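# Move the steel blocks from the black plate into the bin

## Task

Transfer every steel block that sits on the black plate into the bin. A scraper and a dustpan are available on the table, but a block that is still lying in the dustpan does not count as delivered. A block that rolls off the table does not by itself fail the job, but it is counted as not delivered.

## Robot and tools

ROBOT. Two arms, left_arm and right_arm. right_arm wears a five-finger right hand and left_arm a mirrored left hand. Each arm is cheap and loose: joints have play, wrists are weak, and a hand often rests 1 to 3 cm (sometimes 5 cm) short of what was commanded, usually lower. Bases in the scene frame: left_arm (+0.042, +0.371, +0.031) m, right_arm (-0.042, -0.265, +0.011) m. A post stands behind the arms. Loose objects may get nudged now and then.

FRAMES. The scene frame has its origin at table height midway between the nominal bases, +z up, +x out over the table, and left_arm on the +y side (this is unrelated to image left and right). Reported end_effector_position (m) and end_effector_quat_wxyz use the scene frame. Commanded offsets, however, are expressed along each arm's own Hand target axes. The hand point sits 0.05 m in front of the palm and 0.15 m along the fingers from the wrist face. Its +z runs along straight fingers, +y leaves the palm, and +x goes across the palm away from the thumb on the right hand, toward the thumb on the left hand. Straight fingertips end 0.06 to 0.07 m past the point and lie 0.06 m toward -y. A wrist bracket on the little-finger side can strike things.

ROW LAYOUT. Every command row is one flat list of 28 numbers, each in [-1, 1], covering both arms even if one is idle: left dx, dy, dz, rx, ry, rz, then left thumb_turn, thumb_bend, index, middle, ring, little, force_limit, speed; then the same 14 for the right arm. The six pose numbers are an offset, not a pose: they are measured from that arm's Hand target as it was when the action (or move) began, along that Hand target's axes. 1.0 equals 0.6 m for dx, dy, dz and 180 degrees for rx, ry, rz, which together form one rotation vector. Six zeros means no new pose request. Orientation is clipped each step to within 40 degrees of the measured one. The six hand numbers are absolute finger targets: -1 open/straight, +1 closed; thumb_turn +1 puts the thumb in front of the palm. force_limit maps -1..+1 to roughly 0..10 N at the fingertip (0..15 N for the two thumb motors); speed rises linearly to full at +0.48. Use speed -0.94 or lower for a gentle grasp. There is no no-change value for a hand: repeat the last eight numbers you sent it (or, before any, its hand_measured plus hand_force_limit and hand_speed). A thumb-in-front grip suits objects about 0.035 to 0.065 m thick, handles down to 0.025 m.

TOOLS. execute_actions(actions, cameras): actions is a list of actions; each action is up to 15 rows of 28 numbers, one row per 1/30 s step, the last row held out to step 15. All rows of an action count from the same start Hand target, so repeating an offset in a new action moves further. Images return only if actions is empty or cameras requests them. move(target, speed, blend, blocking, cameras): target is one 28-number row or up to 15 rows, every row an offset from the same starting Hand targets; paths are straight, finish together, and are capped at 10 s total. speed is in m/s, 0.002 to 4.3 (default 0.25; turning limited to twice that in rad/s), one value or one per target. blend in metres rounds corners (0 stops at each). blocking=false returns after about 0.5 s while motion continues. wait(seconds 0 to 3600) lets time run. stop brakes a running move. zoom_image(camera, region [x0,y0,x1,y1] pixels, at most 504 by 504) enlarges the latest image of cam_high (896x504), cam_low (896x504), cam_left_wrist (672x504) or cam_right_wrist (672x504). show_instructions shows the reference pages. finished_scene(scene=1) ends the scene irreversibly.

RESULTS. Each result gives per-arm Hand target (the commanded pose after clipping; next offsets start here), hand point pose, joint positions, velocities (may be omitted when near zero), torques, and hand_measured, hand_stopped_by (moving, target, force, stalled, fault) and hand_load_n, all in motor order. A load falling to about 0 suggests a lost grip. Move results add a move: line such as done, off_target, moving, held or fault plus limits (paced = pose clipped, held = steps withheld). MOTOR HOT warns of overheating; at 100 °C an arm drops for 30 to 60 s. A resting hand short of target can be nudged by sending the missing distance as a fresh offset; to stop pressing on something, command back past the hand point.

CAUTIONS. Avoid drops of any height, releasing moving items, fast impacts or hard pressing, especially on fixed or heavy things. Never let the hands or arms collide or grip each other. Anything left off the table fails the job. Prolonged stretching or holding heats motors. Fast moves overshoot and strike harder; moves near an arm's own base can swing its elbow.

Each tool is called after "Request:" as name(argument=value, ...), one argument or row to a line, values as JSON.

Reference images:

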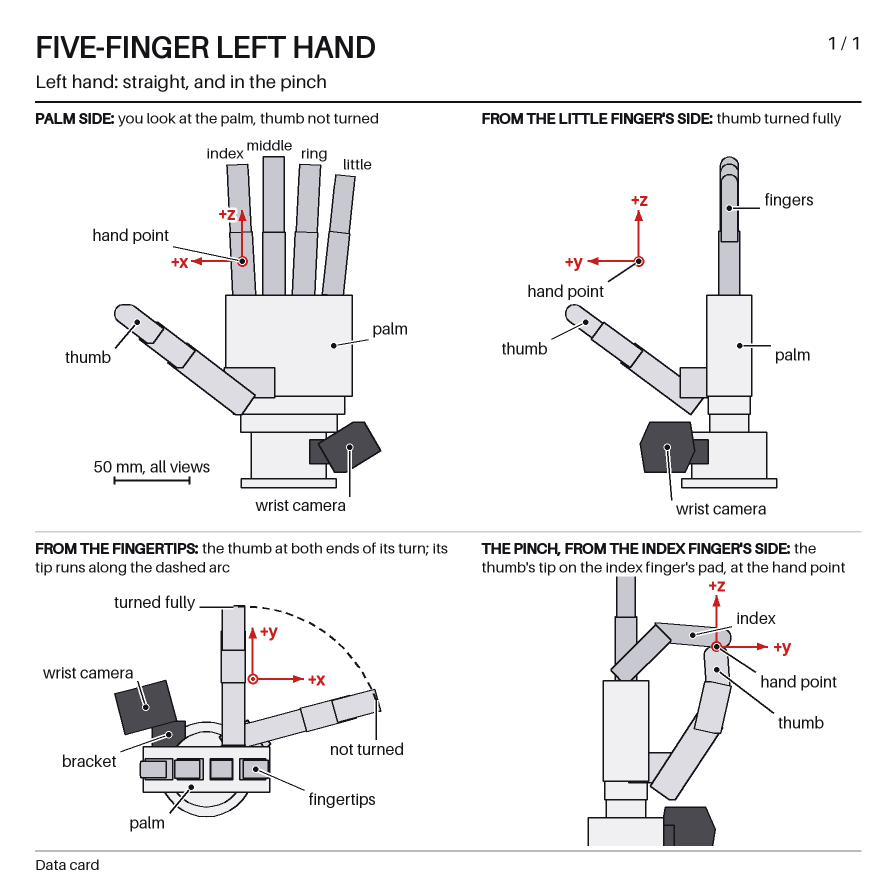

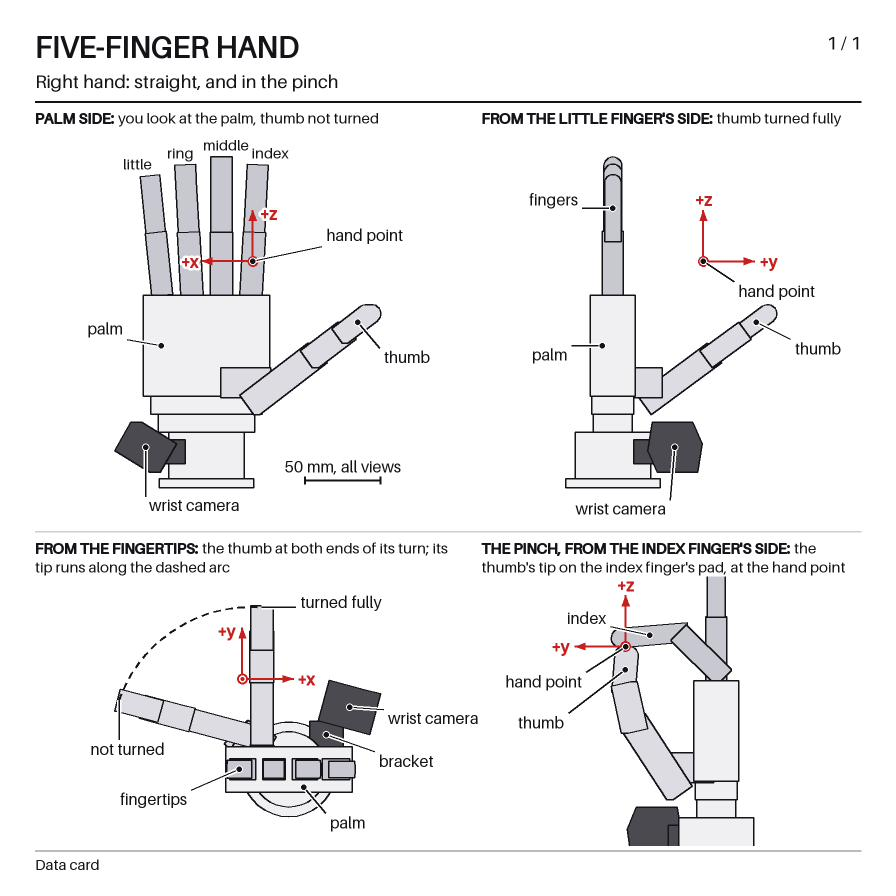

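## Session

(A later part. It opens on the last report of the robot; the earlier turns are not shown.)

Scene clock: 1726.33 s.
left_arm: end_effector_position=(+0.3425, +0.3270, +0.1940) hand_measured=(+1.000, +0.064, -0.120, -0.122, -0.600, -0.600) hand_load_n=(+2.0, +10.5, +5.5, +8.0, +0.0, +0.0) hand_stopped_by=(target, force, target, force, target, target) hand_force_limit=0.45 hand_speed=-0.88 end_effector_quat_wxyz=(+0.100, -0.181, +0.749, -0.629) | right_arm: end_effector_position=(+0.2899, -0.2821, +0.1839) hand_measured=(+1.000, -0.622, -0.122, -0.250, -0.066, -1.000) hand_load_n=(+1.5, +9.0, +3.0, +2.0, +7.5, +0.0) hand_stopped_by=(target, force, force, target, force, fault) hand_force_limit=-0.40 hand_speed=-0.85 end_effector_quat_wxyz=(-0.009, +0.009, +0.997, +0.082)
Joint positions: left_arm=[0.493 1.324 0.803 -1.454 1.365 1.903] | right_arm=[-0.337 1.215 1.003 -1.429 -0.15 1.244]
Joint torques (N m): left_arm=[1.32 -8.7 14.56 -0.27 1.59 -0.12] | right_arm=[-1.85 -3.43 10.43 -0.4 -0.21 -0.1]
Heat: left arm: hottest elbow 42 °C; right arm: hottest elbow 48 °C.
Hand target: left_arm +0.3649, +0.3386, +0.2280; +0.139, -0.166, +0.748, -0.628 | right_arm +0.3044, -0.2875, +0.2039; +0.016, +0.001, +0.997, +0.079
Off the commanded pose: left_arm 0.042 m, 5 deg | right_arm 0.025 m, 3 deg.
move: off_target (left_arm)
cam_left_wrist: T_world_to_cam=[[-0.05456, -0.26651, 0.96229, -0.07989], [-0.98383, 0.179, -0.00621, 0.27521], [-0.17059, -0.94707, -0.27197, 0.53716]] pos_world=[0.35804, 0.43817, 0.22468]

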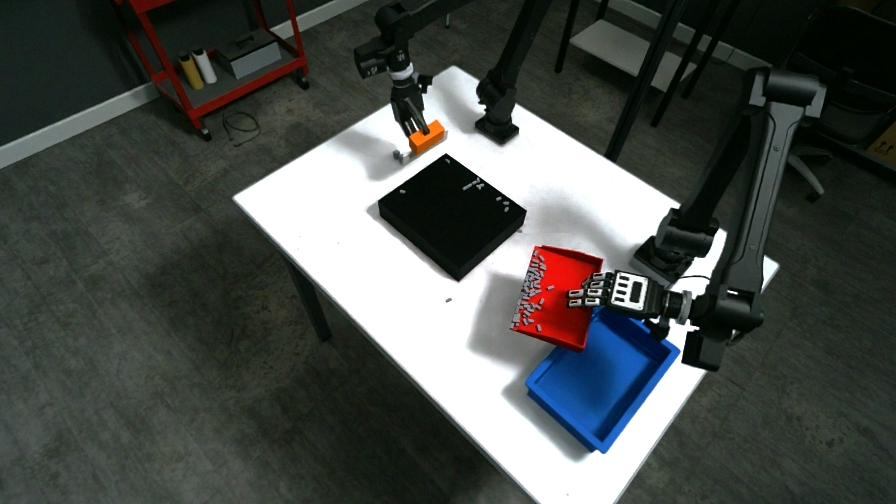

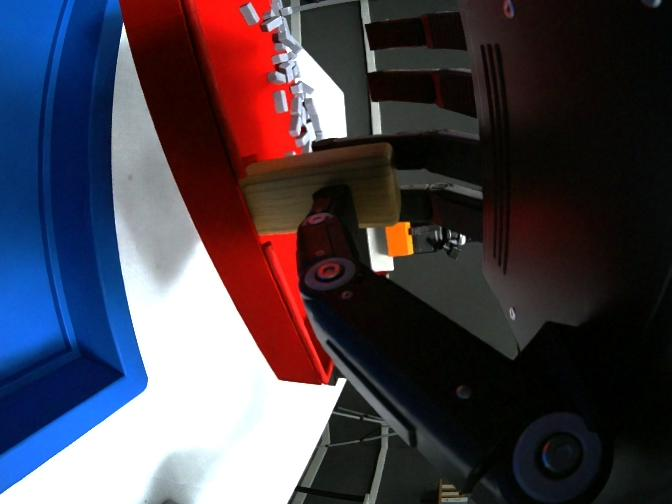

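Request:
move(
  target=[
    [-0.0663,0.0255,-0.1738,0,-0.0985,-0.0174,1,0.5,-0.12,0.1,-0.6,-0.6,0.45,-0.88,0,0,0,0,0,0,1,0.1,0.0,-0.25,0.0,-1,-0.4,-0.85],
  ],
  speed=0.07,
  cameras=["cam_high","cam_left_wrist"],
)

Scene clock: 1736.07 s.
left_arm: end_effector_position=(+0.3397, +0.4353, +0.2036) hand_measured=(+1.000, +0.064, -0.120, -0.122, -0.600, -0.600) hand_load_n=(+1.5, +10.5, +5.5, +8.0, +0.0, +0.0) hand_stopped_by=(target, force, target, force, target, target) hand_force_limit=0.45 hand_speed=-0.88 end_effector_quat_wxyz=(+0.210, -0.294, +0.715, -0.599) | right_arm: end_effector_position=(+0.2899, -0.2821, +0.1839) hand_measured=(+1.000, -0.622, -0.122, -0.250, -0.066, -1.000) hand_load_n=(+1.5, +9.0, +3.0, +2.0, +7.5, +0.0) hand_stopped_by=(target, force, force, target, force, fault) hand_force_limit=-0.40 hand_speed=-0.85 end_effector_quat_wxyz=(-0.009, +0.009, +0.997, +0.082)
Joint positions: left_arm=[0.843 1.329 0.837 -1.539 1.352 1.989] | right_arm=[-0.337 1.215 1.003 -1.429 -0.15 1.244]
Joint torques (N m): left_arm=[0.97 -6.12 14.79 -1.54 1.58 0.14] | right_arm=[-1.9 -3.37 10.47 -0.39 -0.21 -0.1]
Heat: left arm: hottest elbow 43 °C; right arm: hottest elbow 48 °C.
Hand target: left_arm +0.3564, +0.4509, +0.2310; +0.235, -0.281, +0.712, -0.598 | right_arm +0.3044, -0.2875, +0.2039; +0.016, +0.001, +0.997, +0.079
Off the commanded pose: left_arm 0.036 m, 3 deg | right_arm 0.025 m, 3 deg.
move: off_target (left_arm)
cam_left_wrist: T_world_to_cam=[[0.01889, -0.2913, 0.95644, -0.07341], [-0.98876, -0.14734, -0.02535, 0.40078], [0.1483, -0.94522, -0.29081, 0.53653]] pos_world=[0.31809, 0.5448, 0.2364]

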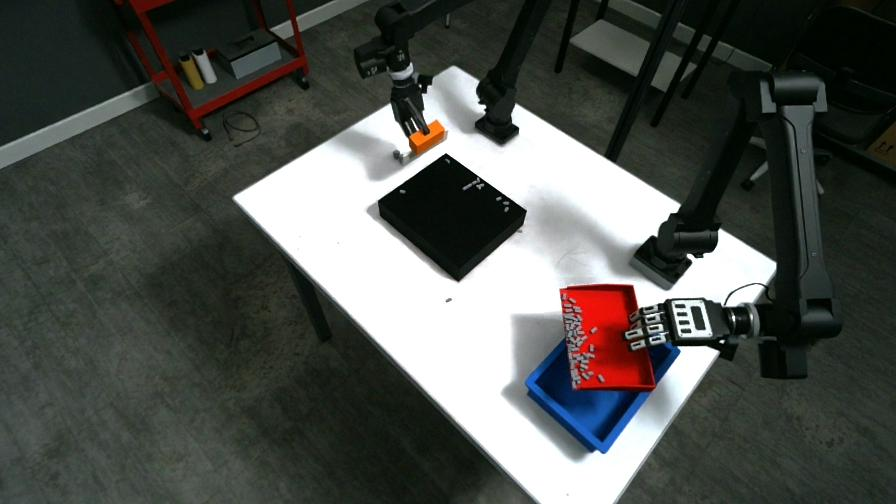

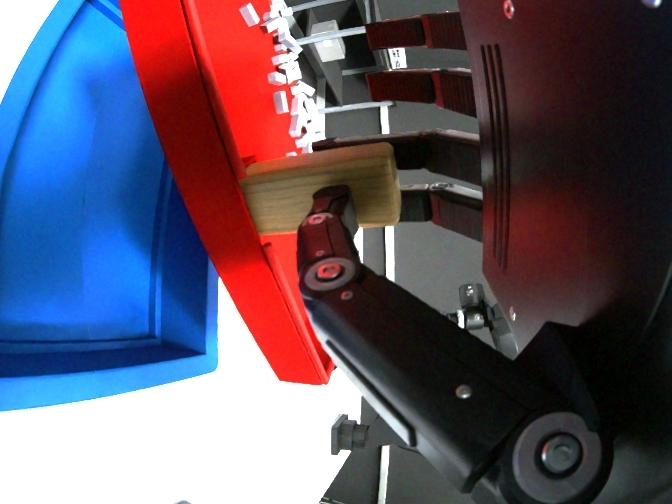

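Request:
move(
  target=[
    [-0.0813,0.0248,-0.1213,0,-0.0383,-0.0068,1,0.5,-0.12,0.1,-0.6,-0.6,0.45,-0.88,0,0,0,0,0,0,1,0.1,0.0,-0.25,0.0,-1,-0.4,-0.85],
  ],
  speed=0.07,
  cameras=["cam_high","cam_low"],
)

Scene clock: 1744.63 s.
left_arm: end_effector_position=(+0.3291, +0.5219, +0.2028) hand_measured=(+1.000, +0.064, -0.120, -0.122, -0.600, -0.600) hand_load_n=(+1.5, +10.5, +5.5, +8.0, +0.0, +0.0) hand_stopped_by=(target, force, target, force, target, target) hand_force_limit=0.45 hand_speed=-0.88 end_effector_quat_wxyz=(+0.253, -0.357, +0.698, -0.566) | right_arm: end_effector_position=(+0.2899, -0.2821, +0.1839) hand_measured=(+1.000, -0.622, -0.122, -0.250, -0.066, -1.000) hand_load_n=(+1.5, +9.0, +3.0, +2.0, +7.5, +0.0) hand_stopped_by=(target, force, force, target, force, fault) hand_force_limit=-0.40 hand_speed=-0.85 end_effector_quat_wxyz=(-0.009, +0.009, +0.997, +0.082)
Joint positions: left_arm=[1.05 1.427 0.942 -1.621 1.3 2.07] | right_arm=[-0.337 1.215 1.003 -1.429 -0.15 1.244]
Joint torques (N m): left_arm=[1.2 -7.82 14.56 -1.85 1.48 0.14] | right_arm=[-1.85 -3.25 10.41 -0.4 -0.22 -0.1]
Heat: left arm: hottest elbow 44 °C; right arm: hottest elbow 48 °C.
Hand target: left_arm +0.3413, +0.5385, +0.2289; +0.271, -0.324, +0.694, -0.583 | right_arm +0.3044, -0.2875, +0.2039; +0.016, +0.001, +0.997, +0.079
Off the commanded pose: left_arm 0.033 m, 5 deg | right_arm 0.025 m, 3 deg.
joint sent to its limit (left arm) — joint 6 (wrist roll), upper limit. The joint targets are off in position and orientation.
move: off_target (left_arm)

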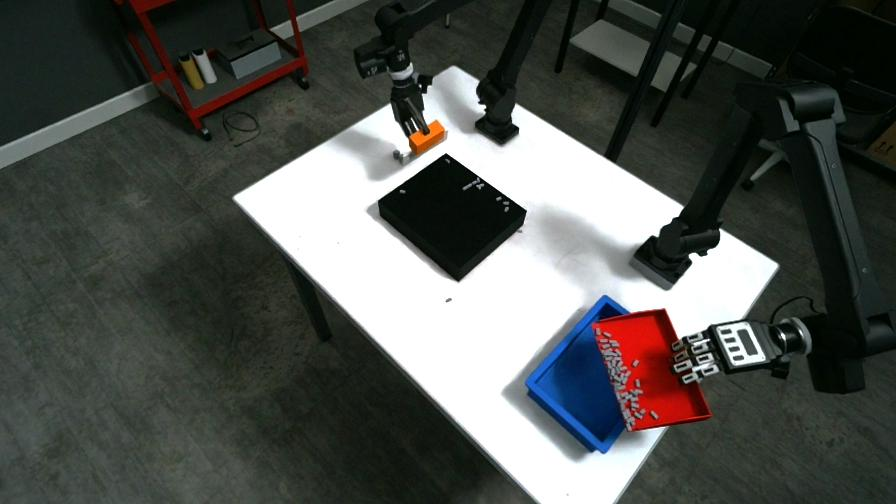

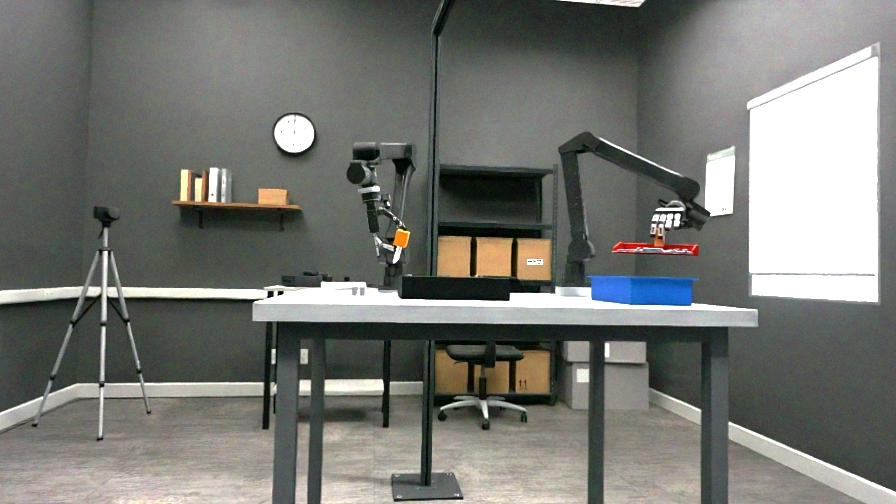

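Request:
zoom_image(
  camera="cam_high",
  region=[500, 270, 760, 470],
)

Request:
zoom_image(
  camera="cam_low",
  region=[560, 190, 760, 320],
)

Scaled by 1.938.

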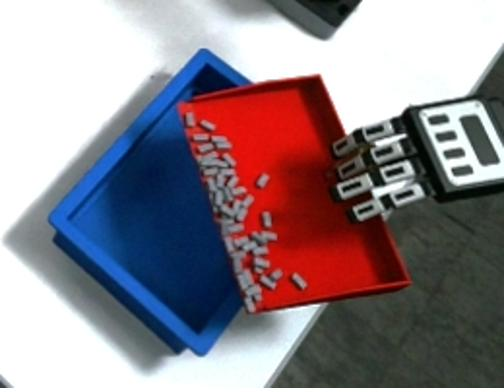

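Scaled by 2.520.

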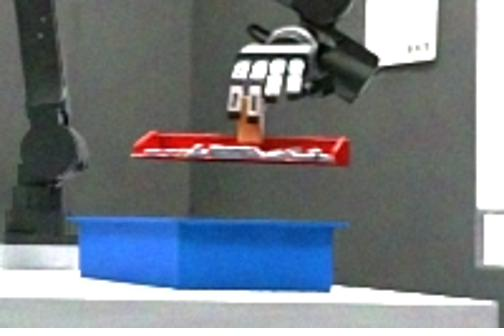

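Request:
move(
  target=[
    [0.0077,-0.0006,0.0035,-0.0610,0.0429,0.0119,1,0.5,-0.12,0.1,-0.6,-0.6,0.45,-0.88,0,0,0,0,0,0,1,0.1,0.0,-0.25,0.0,-1,-0.4,-0.85],
  ],
  speed=0.06,
  cameras=["cam_high","cam_low"],
)

Request:
zoom_image(
  camera="cam_high",
  region=[500, 270, 760, 470],
)

Scene clock: 1775.87 s.
left_arm: end_effector_position=(+0.3270, +0.5203, +0.2008) hand_measured=(+1.000, +0.064, -0.120, -0.122, -0.600, -0.600) hand_load_n=(+1.5, +11.0, +5.0, +8.0, +0.0, +0.0) hand_stopped_by=(target, force, target, force, target, target) hand_force_limit=0.45 hand_speed=-0.88 end_effector_quat_wxyz=(+0.189, -0.311, +0.771, -0.522) | right_arm: end_effector_position=(+0.2899, -0.2821, +0.1839) hand_measured=(+1.000, -0.622, -0.122, -0.250, -0.066, -1.000) hand_load_n=(+1.5, +9.0, +3.0, +2.0, +7.5, +0.0) hand_stopped_by=(target, force, force, target, force, fault) hand_force_limit=-0.40 hand_speed=-0.85 end_effector_quat_wxyz=(-0.009, +0.009, +0.997, +0.082)
Joint positions: left_arm=[0.97 1.435 1.028 -1.654 1.122 2.07] | right_arm=[-0.337 1.215 1.003 -1.429 -0.15 1.244]
Joint torques (N m): left_arm=[0.21 -8.53 15.09 -1.92 1.31 0.06] | right_arm=[-1.79 -3.31 10.45 -0.38 -0.21 -0.11]
Heat: left arm: hottest elbow 48 °C; right arm: hottest elbow 48 °C.
Hand target: left_arm +0.3400, +0.5336, +0.2289; +0.203, -0.296, +0.769, -0.529 | right_arm +0.3044, -0.2875, +0.2039; +0.016, +0.001, +0.997, +0.079
Off the commanded pose: left_arm 0.034 m, 2 deg | right_arm 0.025 m, 3 deg.
joint sent to its limit (left arm) — joint 4 (wrist pitch), lower limit. The joint targets are off in position, not in orientation.
move: off_target (left_arm)

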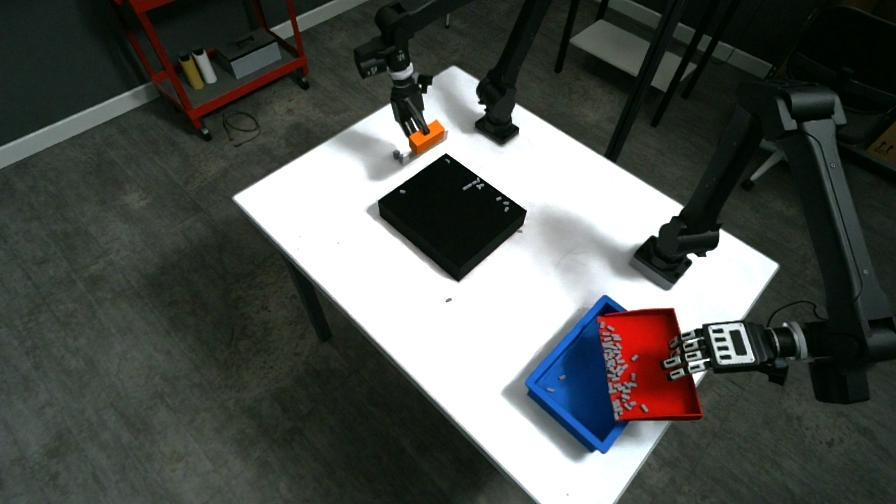

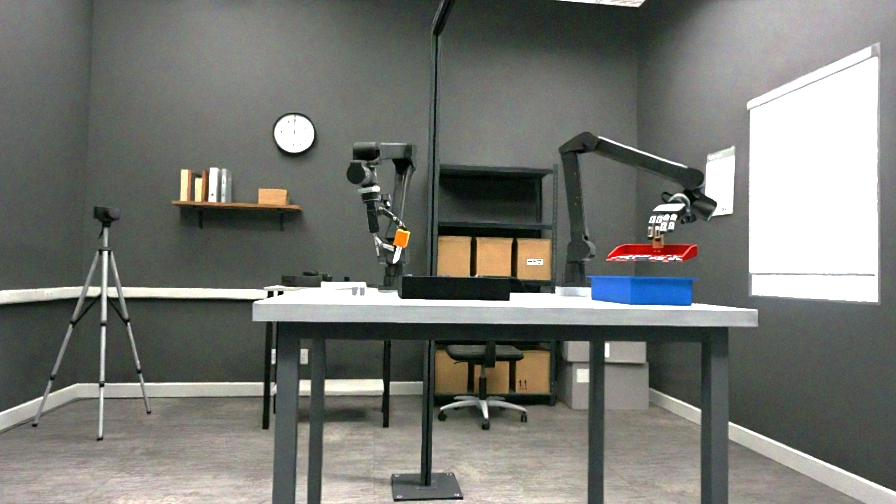

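Scaled by 1.938.

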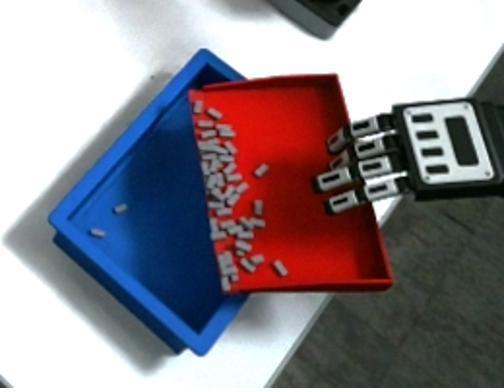

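Request:
move(
  target=[
    [-0.0233,-0.002,0.0088,-0.0832,0.0343,0.0186,1,0.5,-0.12,0.1,-0.6,-0.6,0.45,-0.88,0,0,0,0,0,0,1,0.1,0.0,-0.25,0.0,-1,-0.4,-0.85],
  ],
  speed=0.06,
  cameras=["cam_high","cam_low","cam_left_wrist"],
)

Request:
zoom_image(
  camera="cam_high",
  region=[500, 270, 760, 470],
)

Scene clock: 1798.90 s.
left_arm: end_effector_position=(+0.3363, +0.5238, +0.2040) hand_measured=(+1.000, +0.064, -0.120, -0.122, -0.600, -0.600) hand_load_n=(+1.0, +13.0, +3.5, +5.5, +0.0, +0.0) hand_stopped_by=(target, force, target, force, target, target) hand_force_limit=0.45 hand_speed=-0.88 end_effector_quat_wxyz=(+0.111, -0.270, +0.847, -0.443) | right_arm: end_effector_position=(+0.2899, -0.2821, +0.1839) hand_measured=(+1.000, -0.622, -0.122, -0.250, -0.066, -1.000) hand_load_n=(+1.5, +9.0, +3.0, +2.0, +7.5, +0.0) hand_stopped_by=(target, force, force, target, force, fault) hand_force_limit=-0.40 hand_speed=-0.85 end_effector_quat_wxyz=(-0.009, +0.009, +0.997, +0.082)
Joint positions: left_arm=[0.837 1.438 1.14 -1.624 0.901 1.944] | right_arm=[-0.337 1.215 1.003 -1.429 -0.15 1.244]
Joint torques (N m): left_arm=[0.26 -8.76 15.61 -0.34 0.97 -0.11] | right_arm=[-1.79 -3.37 10.47 -0.42 -0.22 -0.1]
Heat: left arm: hottest elbow 46 °C; right arm: hottest elbow 49 °C.
Hand target: left_arm +0.3540, +0.5389, +0.2281; +0.136, -0.268, +0.849, -0.433 | right_arm +0.3044, -0.2875, +0.2039; +0.016, +0.001, +0.997, +0.079
Off the commanded pose: left_arm 0.034 m, 3 deg | right_arm 0.025 m, 3 deg.
move: off_target (left_arm)
cam_left_wrist: T_world_to_cam=[[0.17517, -0.60475, 0.77691, 0.10033], [-0.9775, -0.01265, 0.21056, 0.28805], [-0.11751, -0.79631, -0.59336, 0.69399]] pos_world=[0.34554, 0.61696, 0.27319]

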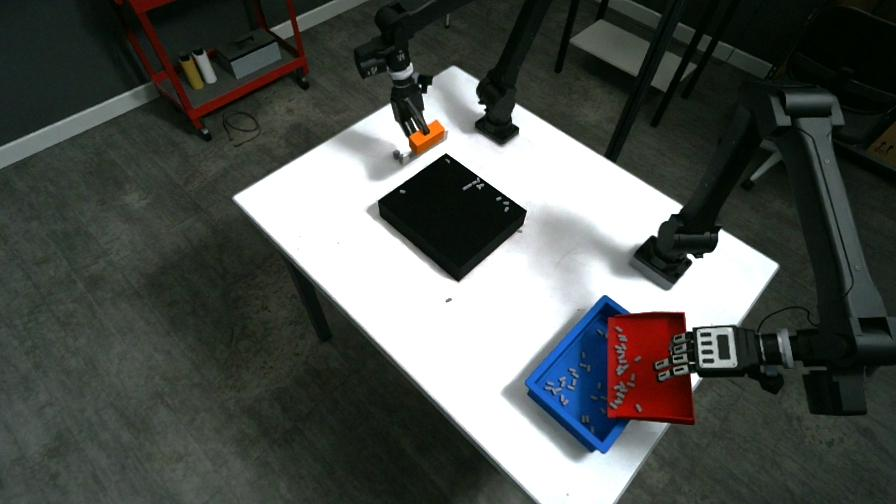

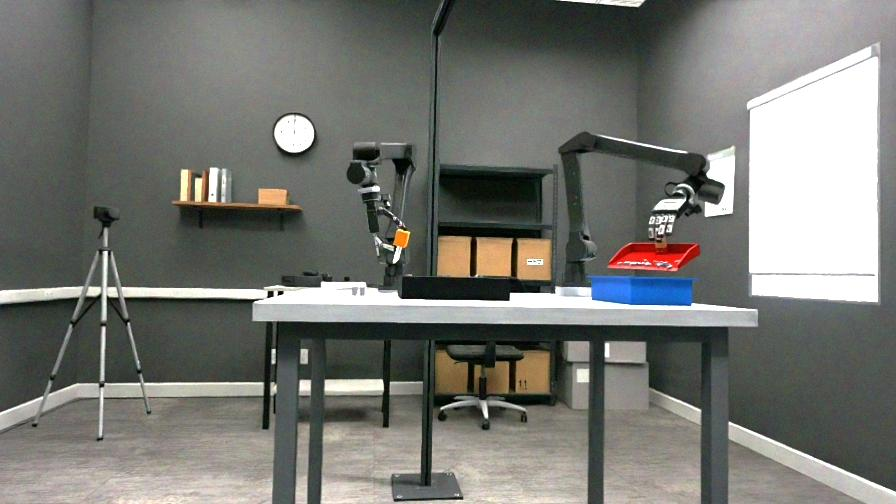

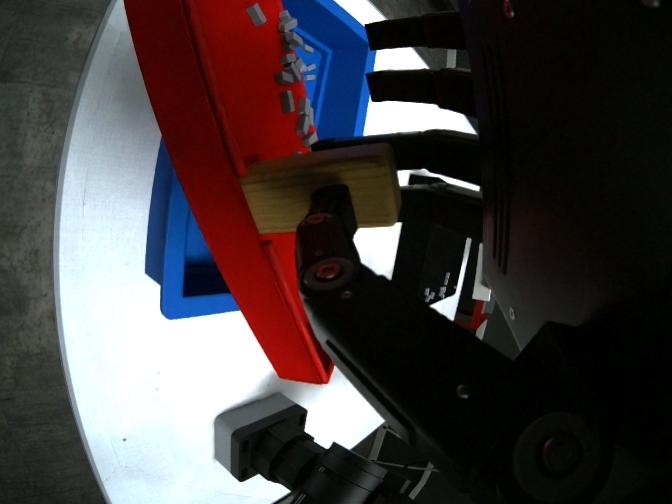

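Scaled by 1.938.

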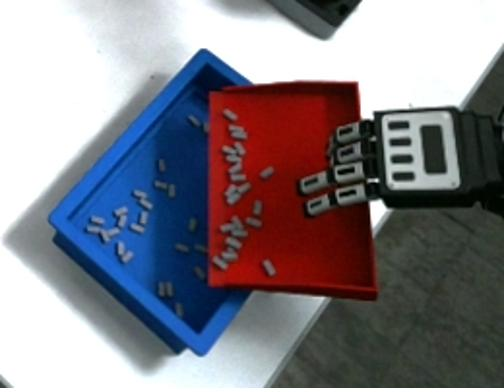

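Request:
move(
  target=[
    [-0.0227,-0.0343,0.0022,-0.0639,0.0125,0.0111,1,0.5,-0.12,0.1,-0.6,-0.6,0.45,-0.88,0,0,0,0,0,0,1,0.1,0.0,-0.25,0.0,-1,-0.4,-0.85],
  ],
  speed=0.04,
  cameras=["cam_high","cam_low","cam_left_wrist"],
)

Request:
zoom_image(
  camera="cam_high",
  region=[500, 270, 760, 470],
)

Scene clock: 1818.97 s.
left_arm: end_effector_position=(+0.3551, +0.5242, +0.2130) hand_measured=(+1.000, +0.064, -0.120, -0.122, -0.600, -0.600) hand_load_n=(+0.5, +8.0, +2.0, +3.0, +0.0, +0.0) hand_stopped_by=(target, force, target, force, target, target) hand_force_limit=0.45 hand_speed=-0.88 end_effector_quat_wxyz=(+0.063, -0.261, +0.893, -0.362) | right_arm: end_effector_position=(+0.2899, -0.2821, +0.1839) hand_measured=(+1.000, -0.622, -0.122, -0.250, -0.066, -1.000) hand_load_n=(+1.0, +9.0, +3.0, +2.0, +7.5, -0.5) hand_stopped_by=(target, force, force, target, force, fault) hand_force_limit=-0.40 hand_speed=-0.85 end_effector_quat_wxyz=(-0.009, +0.009, +0.997, +0.082)
Joint positions: left_arm=[0.706 1.438 1.226 -1.572 0.728 1.774] | right_arm=[-0.337 1.215 1.003 -1.429 -0.15 1.244]
Joint torques (N m): left_arm=[0.38 -10.81 16.03 -0.05 0.7 -0.09] | right_arm=[-1.96 -3.37 10.45 -0.38 -0.22 -0.11]
Heat: left arm: hottest elbow 46 °C; right arm: hottest elbow 49 °C.
Hand target: left_arm +0.3727, +0.5360, +0.2440; +0.100, -0.257, +0.896, -0.349 | right_arm +0.3044, -0.2875, +0.2039; +0.016, +0.001, +0.997, +0.079
Off the commanded pose: left_arm 0.038 m, 4 deg | right_arm 0.025 m, 3 deg.
move: off_target (left_arm)
cam_left_wrist: T_world_to_cam=[[0.2215, -0.72791, 0.64891, 0.16562], [-0.94328, 0.00882, 0.33188, 0.25528], [-0.2473, -0.68561, -0.68467, 0.70931]] pos_world=[0.37953, 0.60462, 0.29345]

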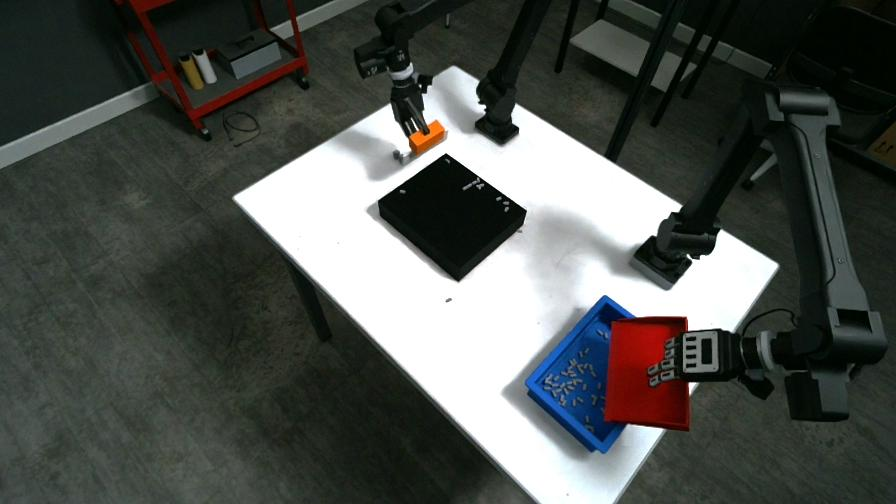

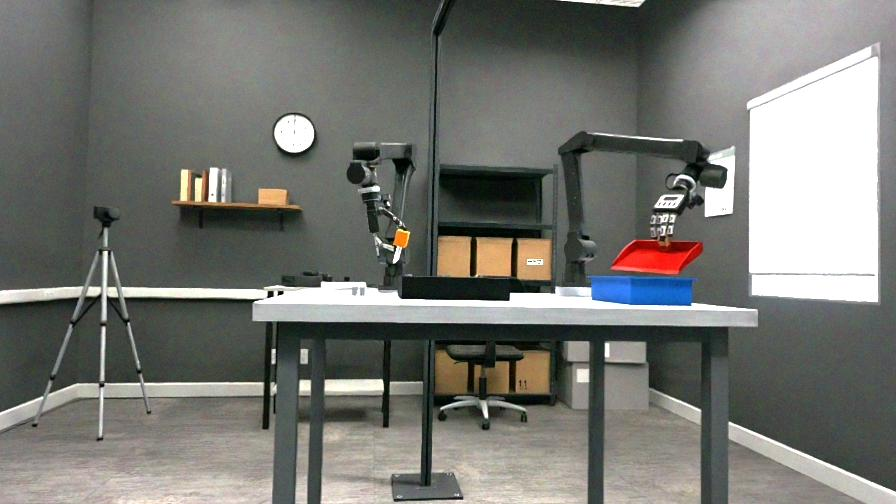

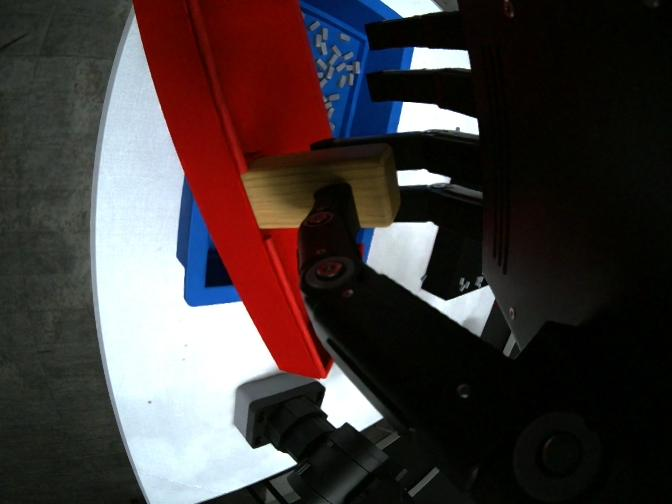

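Scaled by 1.938.

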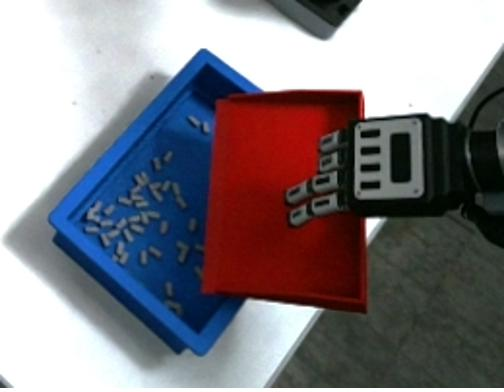

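Request:
move(
  target=[
    [0.0981,-0.079,0.0703,0.2077,-0.0545,-0.0299,1,0.5,-0.12,0.1,-0.6,-0.6,0.45,-0.88,0,0,0,0,0,0,1,0.1,0.0,-0.25,0.0,-1,-0.4,-0.85],
  ],
  speed=0.1,
  cameras=["cam_high","cam_left_wrist"],
)

Request:
zoom_image(
  camera="cam_high",
  region=[500, 270, 760, 470],
)

Scene clock: 1830.50 s.
left_arm: end_effector_position=(+0.3550, +0.4487, +0.2271) hand_measured=(+1.000, +0.064, -0.120, -0.122, -0.600, -0.600) hand_load_n=(+1.0, +6.5, +3.0, +4.5, +0.0, +0.0) hand_stopped_by=(target, force, target, force, target, target) hand_force_limit=0.45 hand_speed=-0.88 end_effector_quat_wxyz=(+0.216, -0.282, +0.722, -0.593) | right_arm: end_effector_position=(+0.2899, -0.2821, +0.1839) hand_measured=(+1.000, -0.622, -0.122, -0.250, -0.066, -1.000) hand_load_n=(+1.5, +9.0, +3.0, +2.0, +7.0, +0.0) hand_stopped_by=(target, force, force, target, force, fault) hand_force_limit=-0.40 hand_speed=-0.85 end_effector_quat_wxyz=(-0.009, +0.009, +0.997, +0.082)
Joint positions: left_arm=[0.832 1.34 0.926 -1.582 1.346 1.982] | right_arm=[-0.337 1.215 1.003 -1.429 -0.15 1.244]
Joint torques (N m): left_arm=[1.38 -8.7 9.61 -1.29 1.9 0.16] | right_arm=[-1.85 -3.31 10.47 -0.42 -0.22 -0.1]
Heat: left arm: hottest elbow 46 °C; right arm: hottest elbow 49 °C.
Hand target: left_arm +0.3565, +0.4510, +0.2450; +0.235, -0.281, +0.712, -0.598 | right_arm +0.3044, -0.2875, +0.2039; +0.016, +0.001, +0.997, +0.079
Off the commanded pose: left_arm 0.018 m, 3 deg | right_arm 0.025 m, 3 deg.
move: off_target (left_arm)
cam_left_wrist: T_world_to_cam=[[0.00036, -0.31575, 0.94884, -0.07297], [-0.98994, -0.13439, -0.04435, 0.41741], [0.14152, -0.93928, -0.31262, 0.55845]] pos_world=[0.3342, 0.5576, 0.26233]

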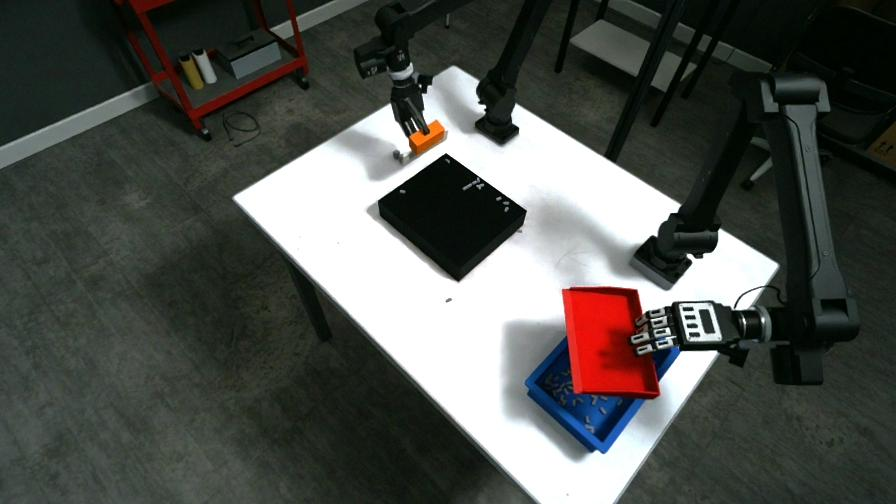

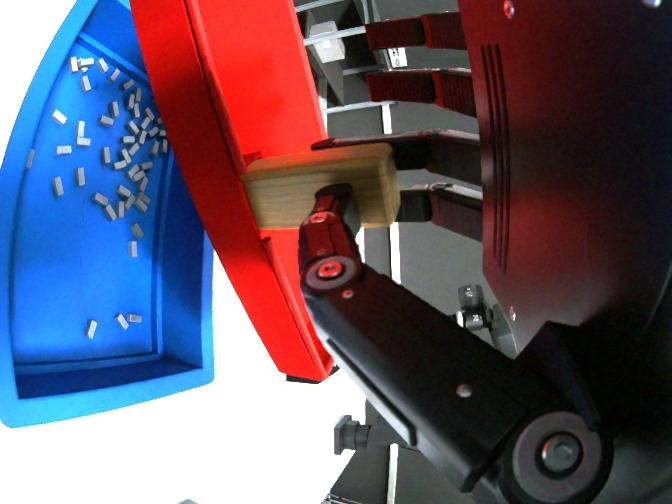

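Scaled by 1.938.

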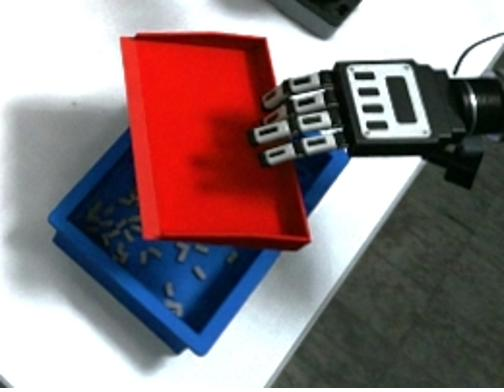

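Request:
move(
  target=[
    [0.305,0.1078,0.2232,-0.0106,0.2345,0.0456,1,0.5,-0.12,0.1,-0.6,-0.6,0.45,-0.88,0,0,0,0,0,0,1,0.1,0.0,-0.25,0.0,-1,-0.4,-0.85],
  ],
  speed=0.12,
  cameras=["cam_high","cam_left_wrist","cam_low"],
)

Request:
zoom_image(
  camera="cam_high",
  region=[430, 170, 630, 320],
)

Scene clock: 1867.30 s.
left_arm: end_effector_position=(+0.2995, +0.2386, +0.1530) hand_measured=(+1.000, +0.064, -0.120, -0.122, -0.600, -0.600) hand_load_n=(+1.0, +7.0, +2.5, +4.5, +0.0, +0.0) hand_stopped_by=(target, force, target, force, target, target) hand_force_limit=0.45 hand_speed=-0.88 end_effector_quat_wxyz=(-0.003, -0.010, +0.789, -0.614) | right_arm: end_effector_position=(+0.2899, -0.2821, +0.1839) hand_measured=(+1.000, -0.622, -0.122, -0.250, -0.066, -1.000) hand_load_n=(+1.5, +9.0, +3.0, +2.0, +7.5, +0.0) hand_stopped_by=(target, force, force, target, force, fault) hand_force_limit=-0.40 hand_speed=-0.85 end_effector_quat_wxyz=(-0.009, +0.009, +0.997, +0.082)
Joint positions: left_arm=[0.162 1.38 0.757 -1.446 1.288 2.068] | right_arm=[-0.337 1.215 1.003 -1.429 -0.15 1.244]
Joint torques (N m): left_arm=[0.32 -5.6 8.18 -0.36 1.37 0.15] | right_arm=[-1.85 -3.31 10.45 -0.39 -0.22 -0.1]
Heat: left arm: hottest elbow 43 °C; right arm: hottest elbow 49 °C.
Hand target: left_arm +0.3049, +0.2378, +0.1583; +0.000, +0.000, +0.777, -0.630 | right_arm +0.3044, -0.2875, +0.2039; +0.016, +0.001, +0.997, +0.079
Off the commanded pose: left_arm 0.008 m, 3 deg | right_arm 0.025 m, 3 deg.
joint sent to its limit (left arm) — joint 6 (wrist roll), upper limit. The joint targets are off in position, not in orientation.
move: off_target (left_arm)
cam_left_wrist: T_world_to_cam=[[-0.21238, -0.27968, 0.93631, -0.01202], [-0.83507, 0.54957, -0.02526, 0.11845], [-0.5075, -0.78725, -0.35027, 0.50973]] pos_world=[0.35505, 0.33283, 0.19279]
Images, in order (width x height): cam_high 896x504, cam_low 896x504, cam_left_wrist 672x504.

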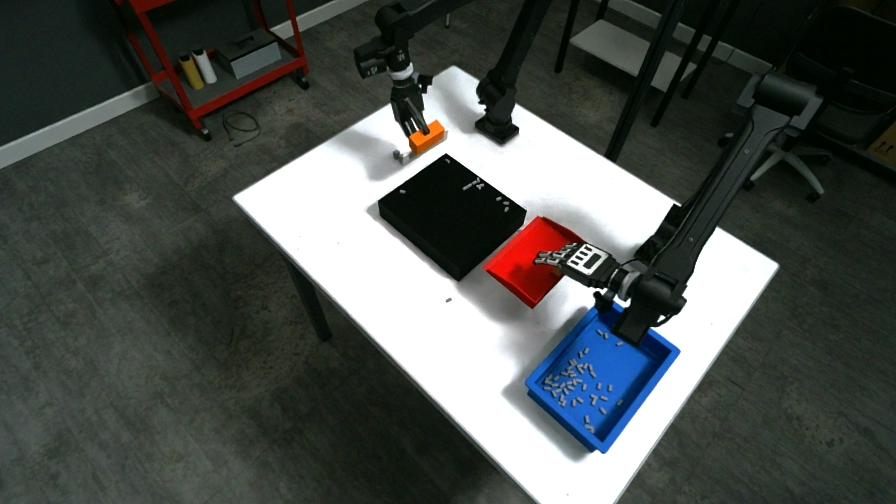

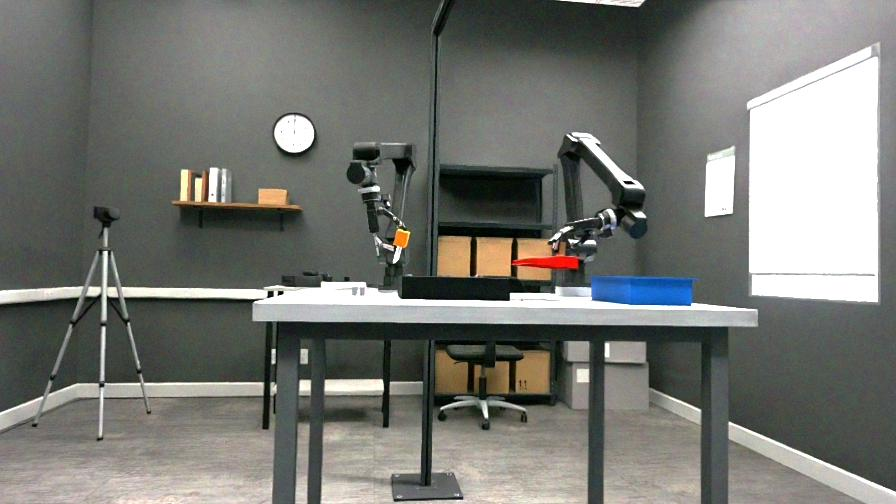

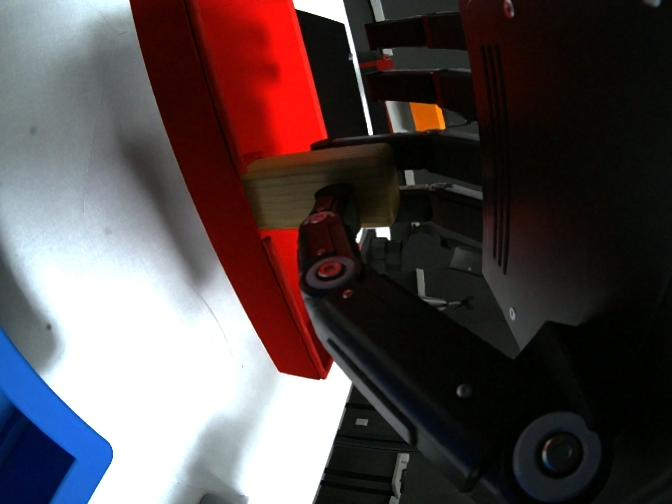

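Scaled by 2.520.

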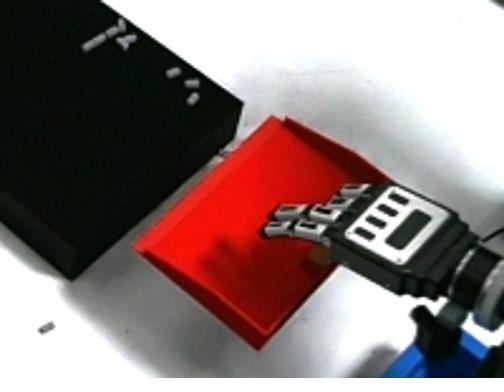

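Request:
zoom_image(
  camera="cam_high",
  region=[490, 200, 550, 240],
)

Scaled by 8.400.

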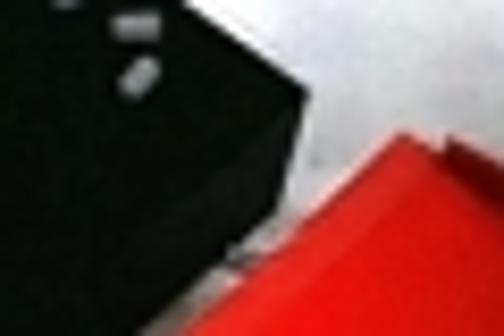

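Request:
move(
  target=[
    [0.0267,0.148,0.0753,0,0,0,1,0.5,-0.12,0.1,-0.6,-0.6,0.45,-0.88,0,0,0,0,0,0,1,0.1,0.0,-0.25,0.0,-1,-0.4,-0.85],
  ],
  speed=0.06,
  cameras=["cam_high","cam_left_wrist","cam_low"],
)

Request:
zoom_image(
  camera="cam_high",
  region=[470, 190, 590, 310],
)

Request:
zoom_image(
  camera="cam_low",
  region=[480, 230, 620, 320],
)

Scene clock: 1882.87 s.
left_arm: end_effector_position=(+0.2852, +0.2146, +0.0561) hand_measured=(+1.000, +0.064, -0.120, -0.122, -0.600, -0.600) hand_load_n=(+0.5, +5.5, +3.5, +6.0, +0.0, +0.0) hand_stopped_by=(target, force, target, force, target, target) hand_force_limit=0.45 hand_speed=-0.88 end_effector_quat_wxyz=(-0.008, -0.001, +0.782, -0.623) | right_arm: end_effector_position=(+0.2899, -0.2821, +0.1839) hand_measured=(+1.000, -0.622, -0.122, -0.250, -0.066, -1.000) hand_load_n=(+1.5, +9.0, +3.0, +2.0, +7.5, +0.0) hand_stopped_by=(target, force, force, target, force, fault) hand_force_limit=-0.40 hand_speed=-0.85 end_effector_quat_wxyz=(-0.009, +0.009, +0.997, +0.082)
Joint positions: left_arm=[0.088 1.557 0.594 -0.952 1.331 1.91] | right_arm=[-0.337 1.215 1.003 -1.429 -0.15 1.244]
Joint torques (N m): left_arm=[0.26 -7.24 5.19 0.13 1.45 -0.03] | right_arm=[-1.9 -3.31 10.48 -0.42 -0.22 -0.1]
Heat: left arm: hottest elbow 42 °C; right arm: hottest elbow 49 °C.
Hand target: left_arm +0.2889, +0.2120, +0.0621; +0.000, +0.000, +0.777, -0.630 | right_arm +0.3044, -0.2875, +0.2039; +0.016, +0.001, +0.997, +0.079
Off the commanded pose: left_arm 0.007 m, 1 deg | right_arm 0.025 m, 3 deg.
move: done
cam_left_wrist: T_world_to_cam=[[-0.22037, -0.25468, 0.94158, 0.06558], [-0.82447, 0.56446, -0.04028, 0.11185], [-0.52123, -0.78519, -0.33437, 0.4522]] pos_world=[0.34237, 0.30862, 0.09396]
Images, in order (width x height): cam_high 896x504, cam_low 896x504, cam_left_wrist 672x504.

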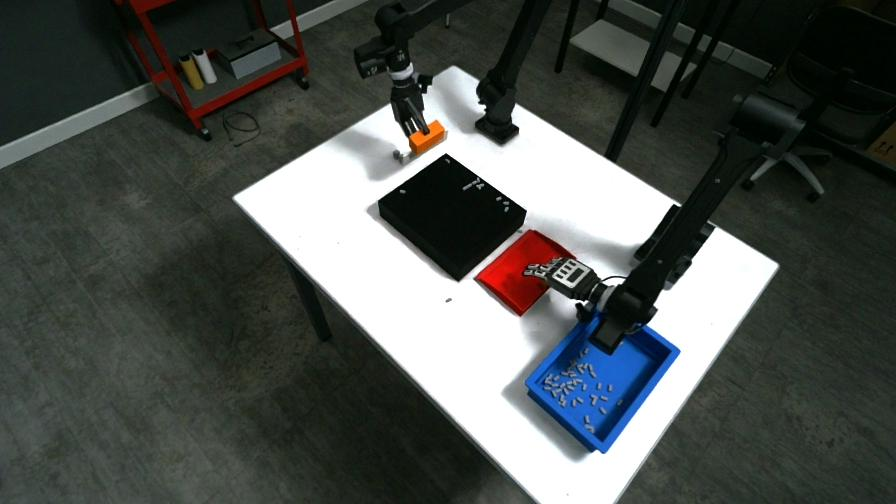

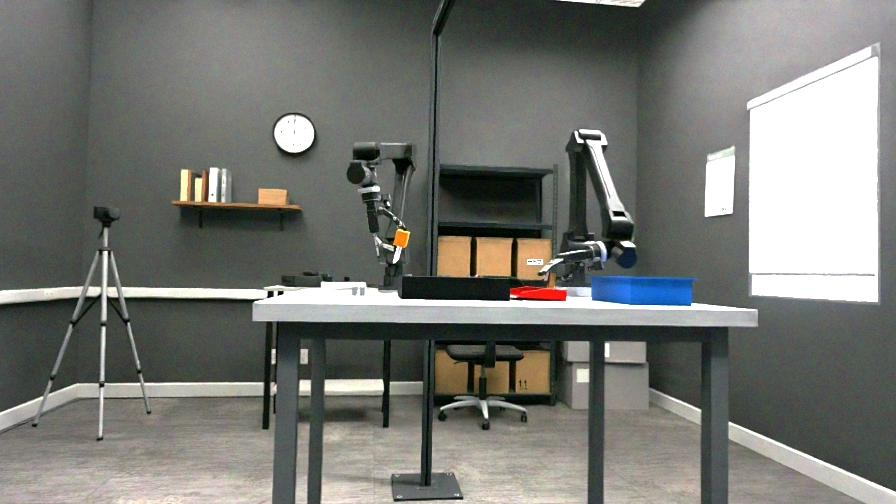

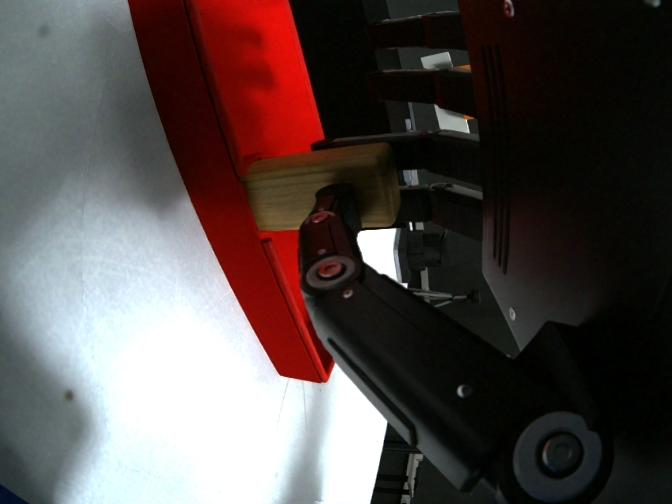

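Scaled by 4.200.

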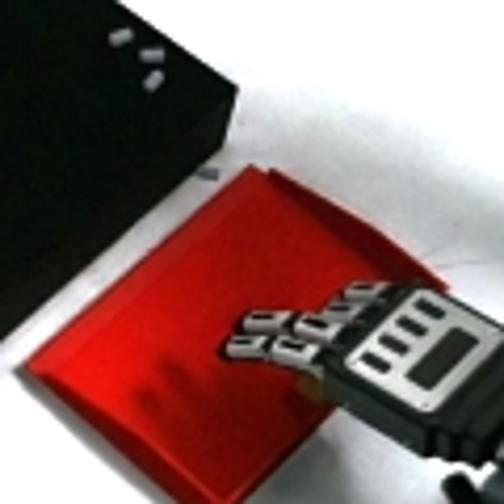

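Scaled by 3.600.

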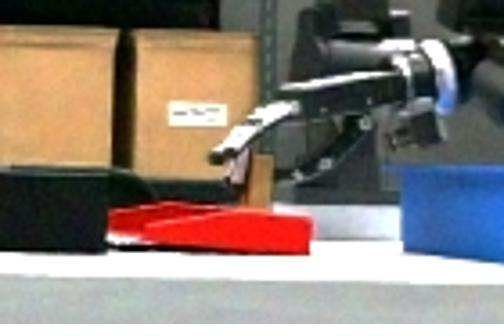

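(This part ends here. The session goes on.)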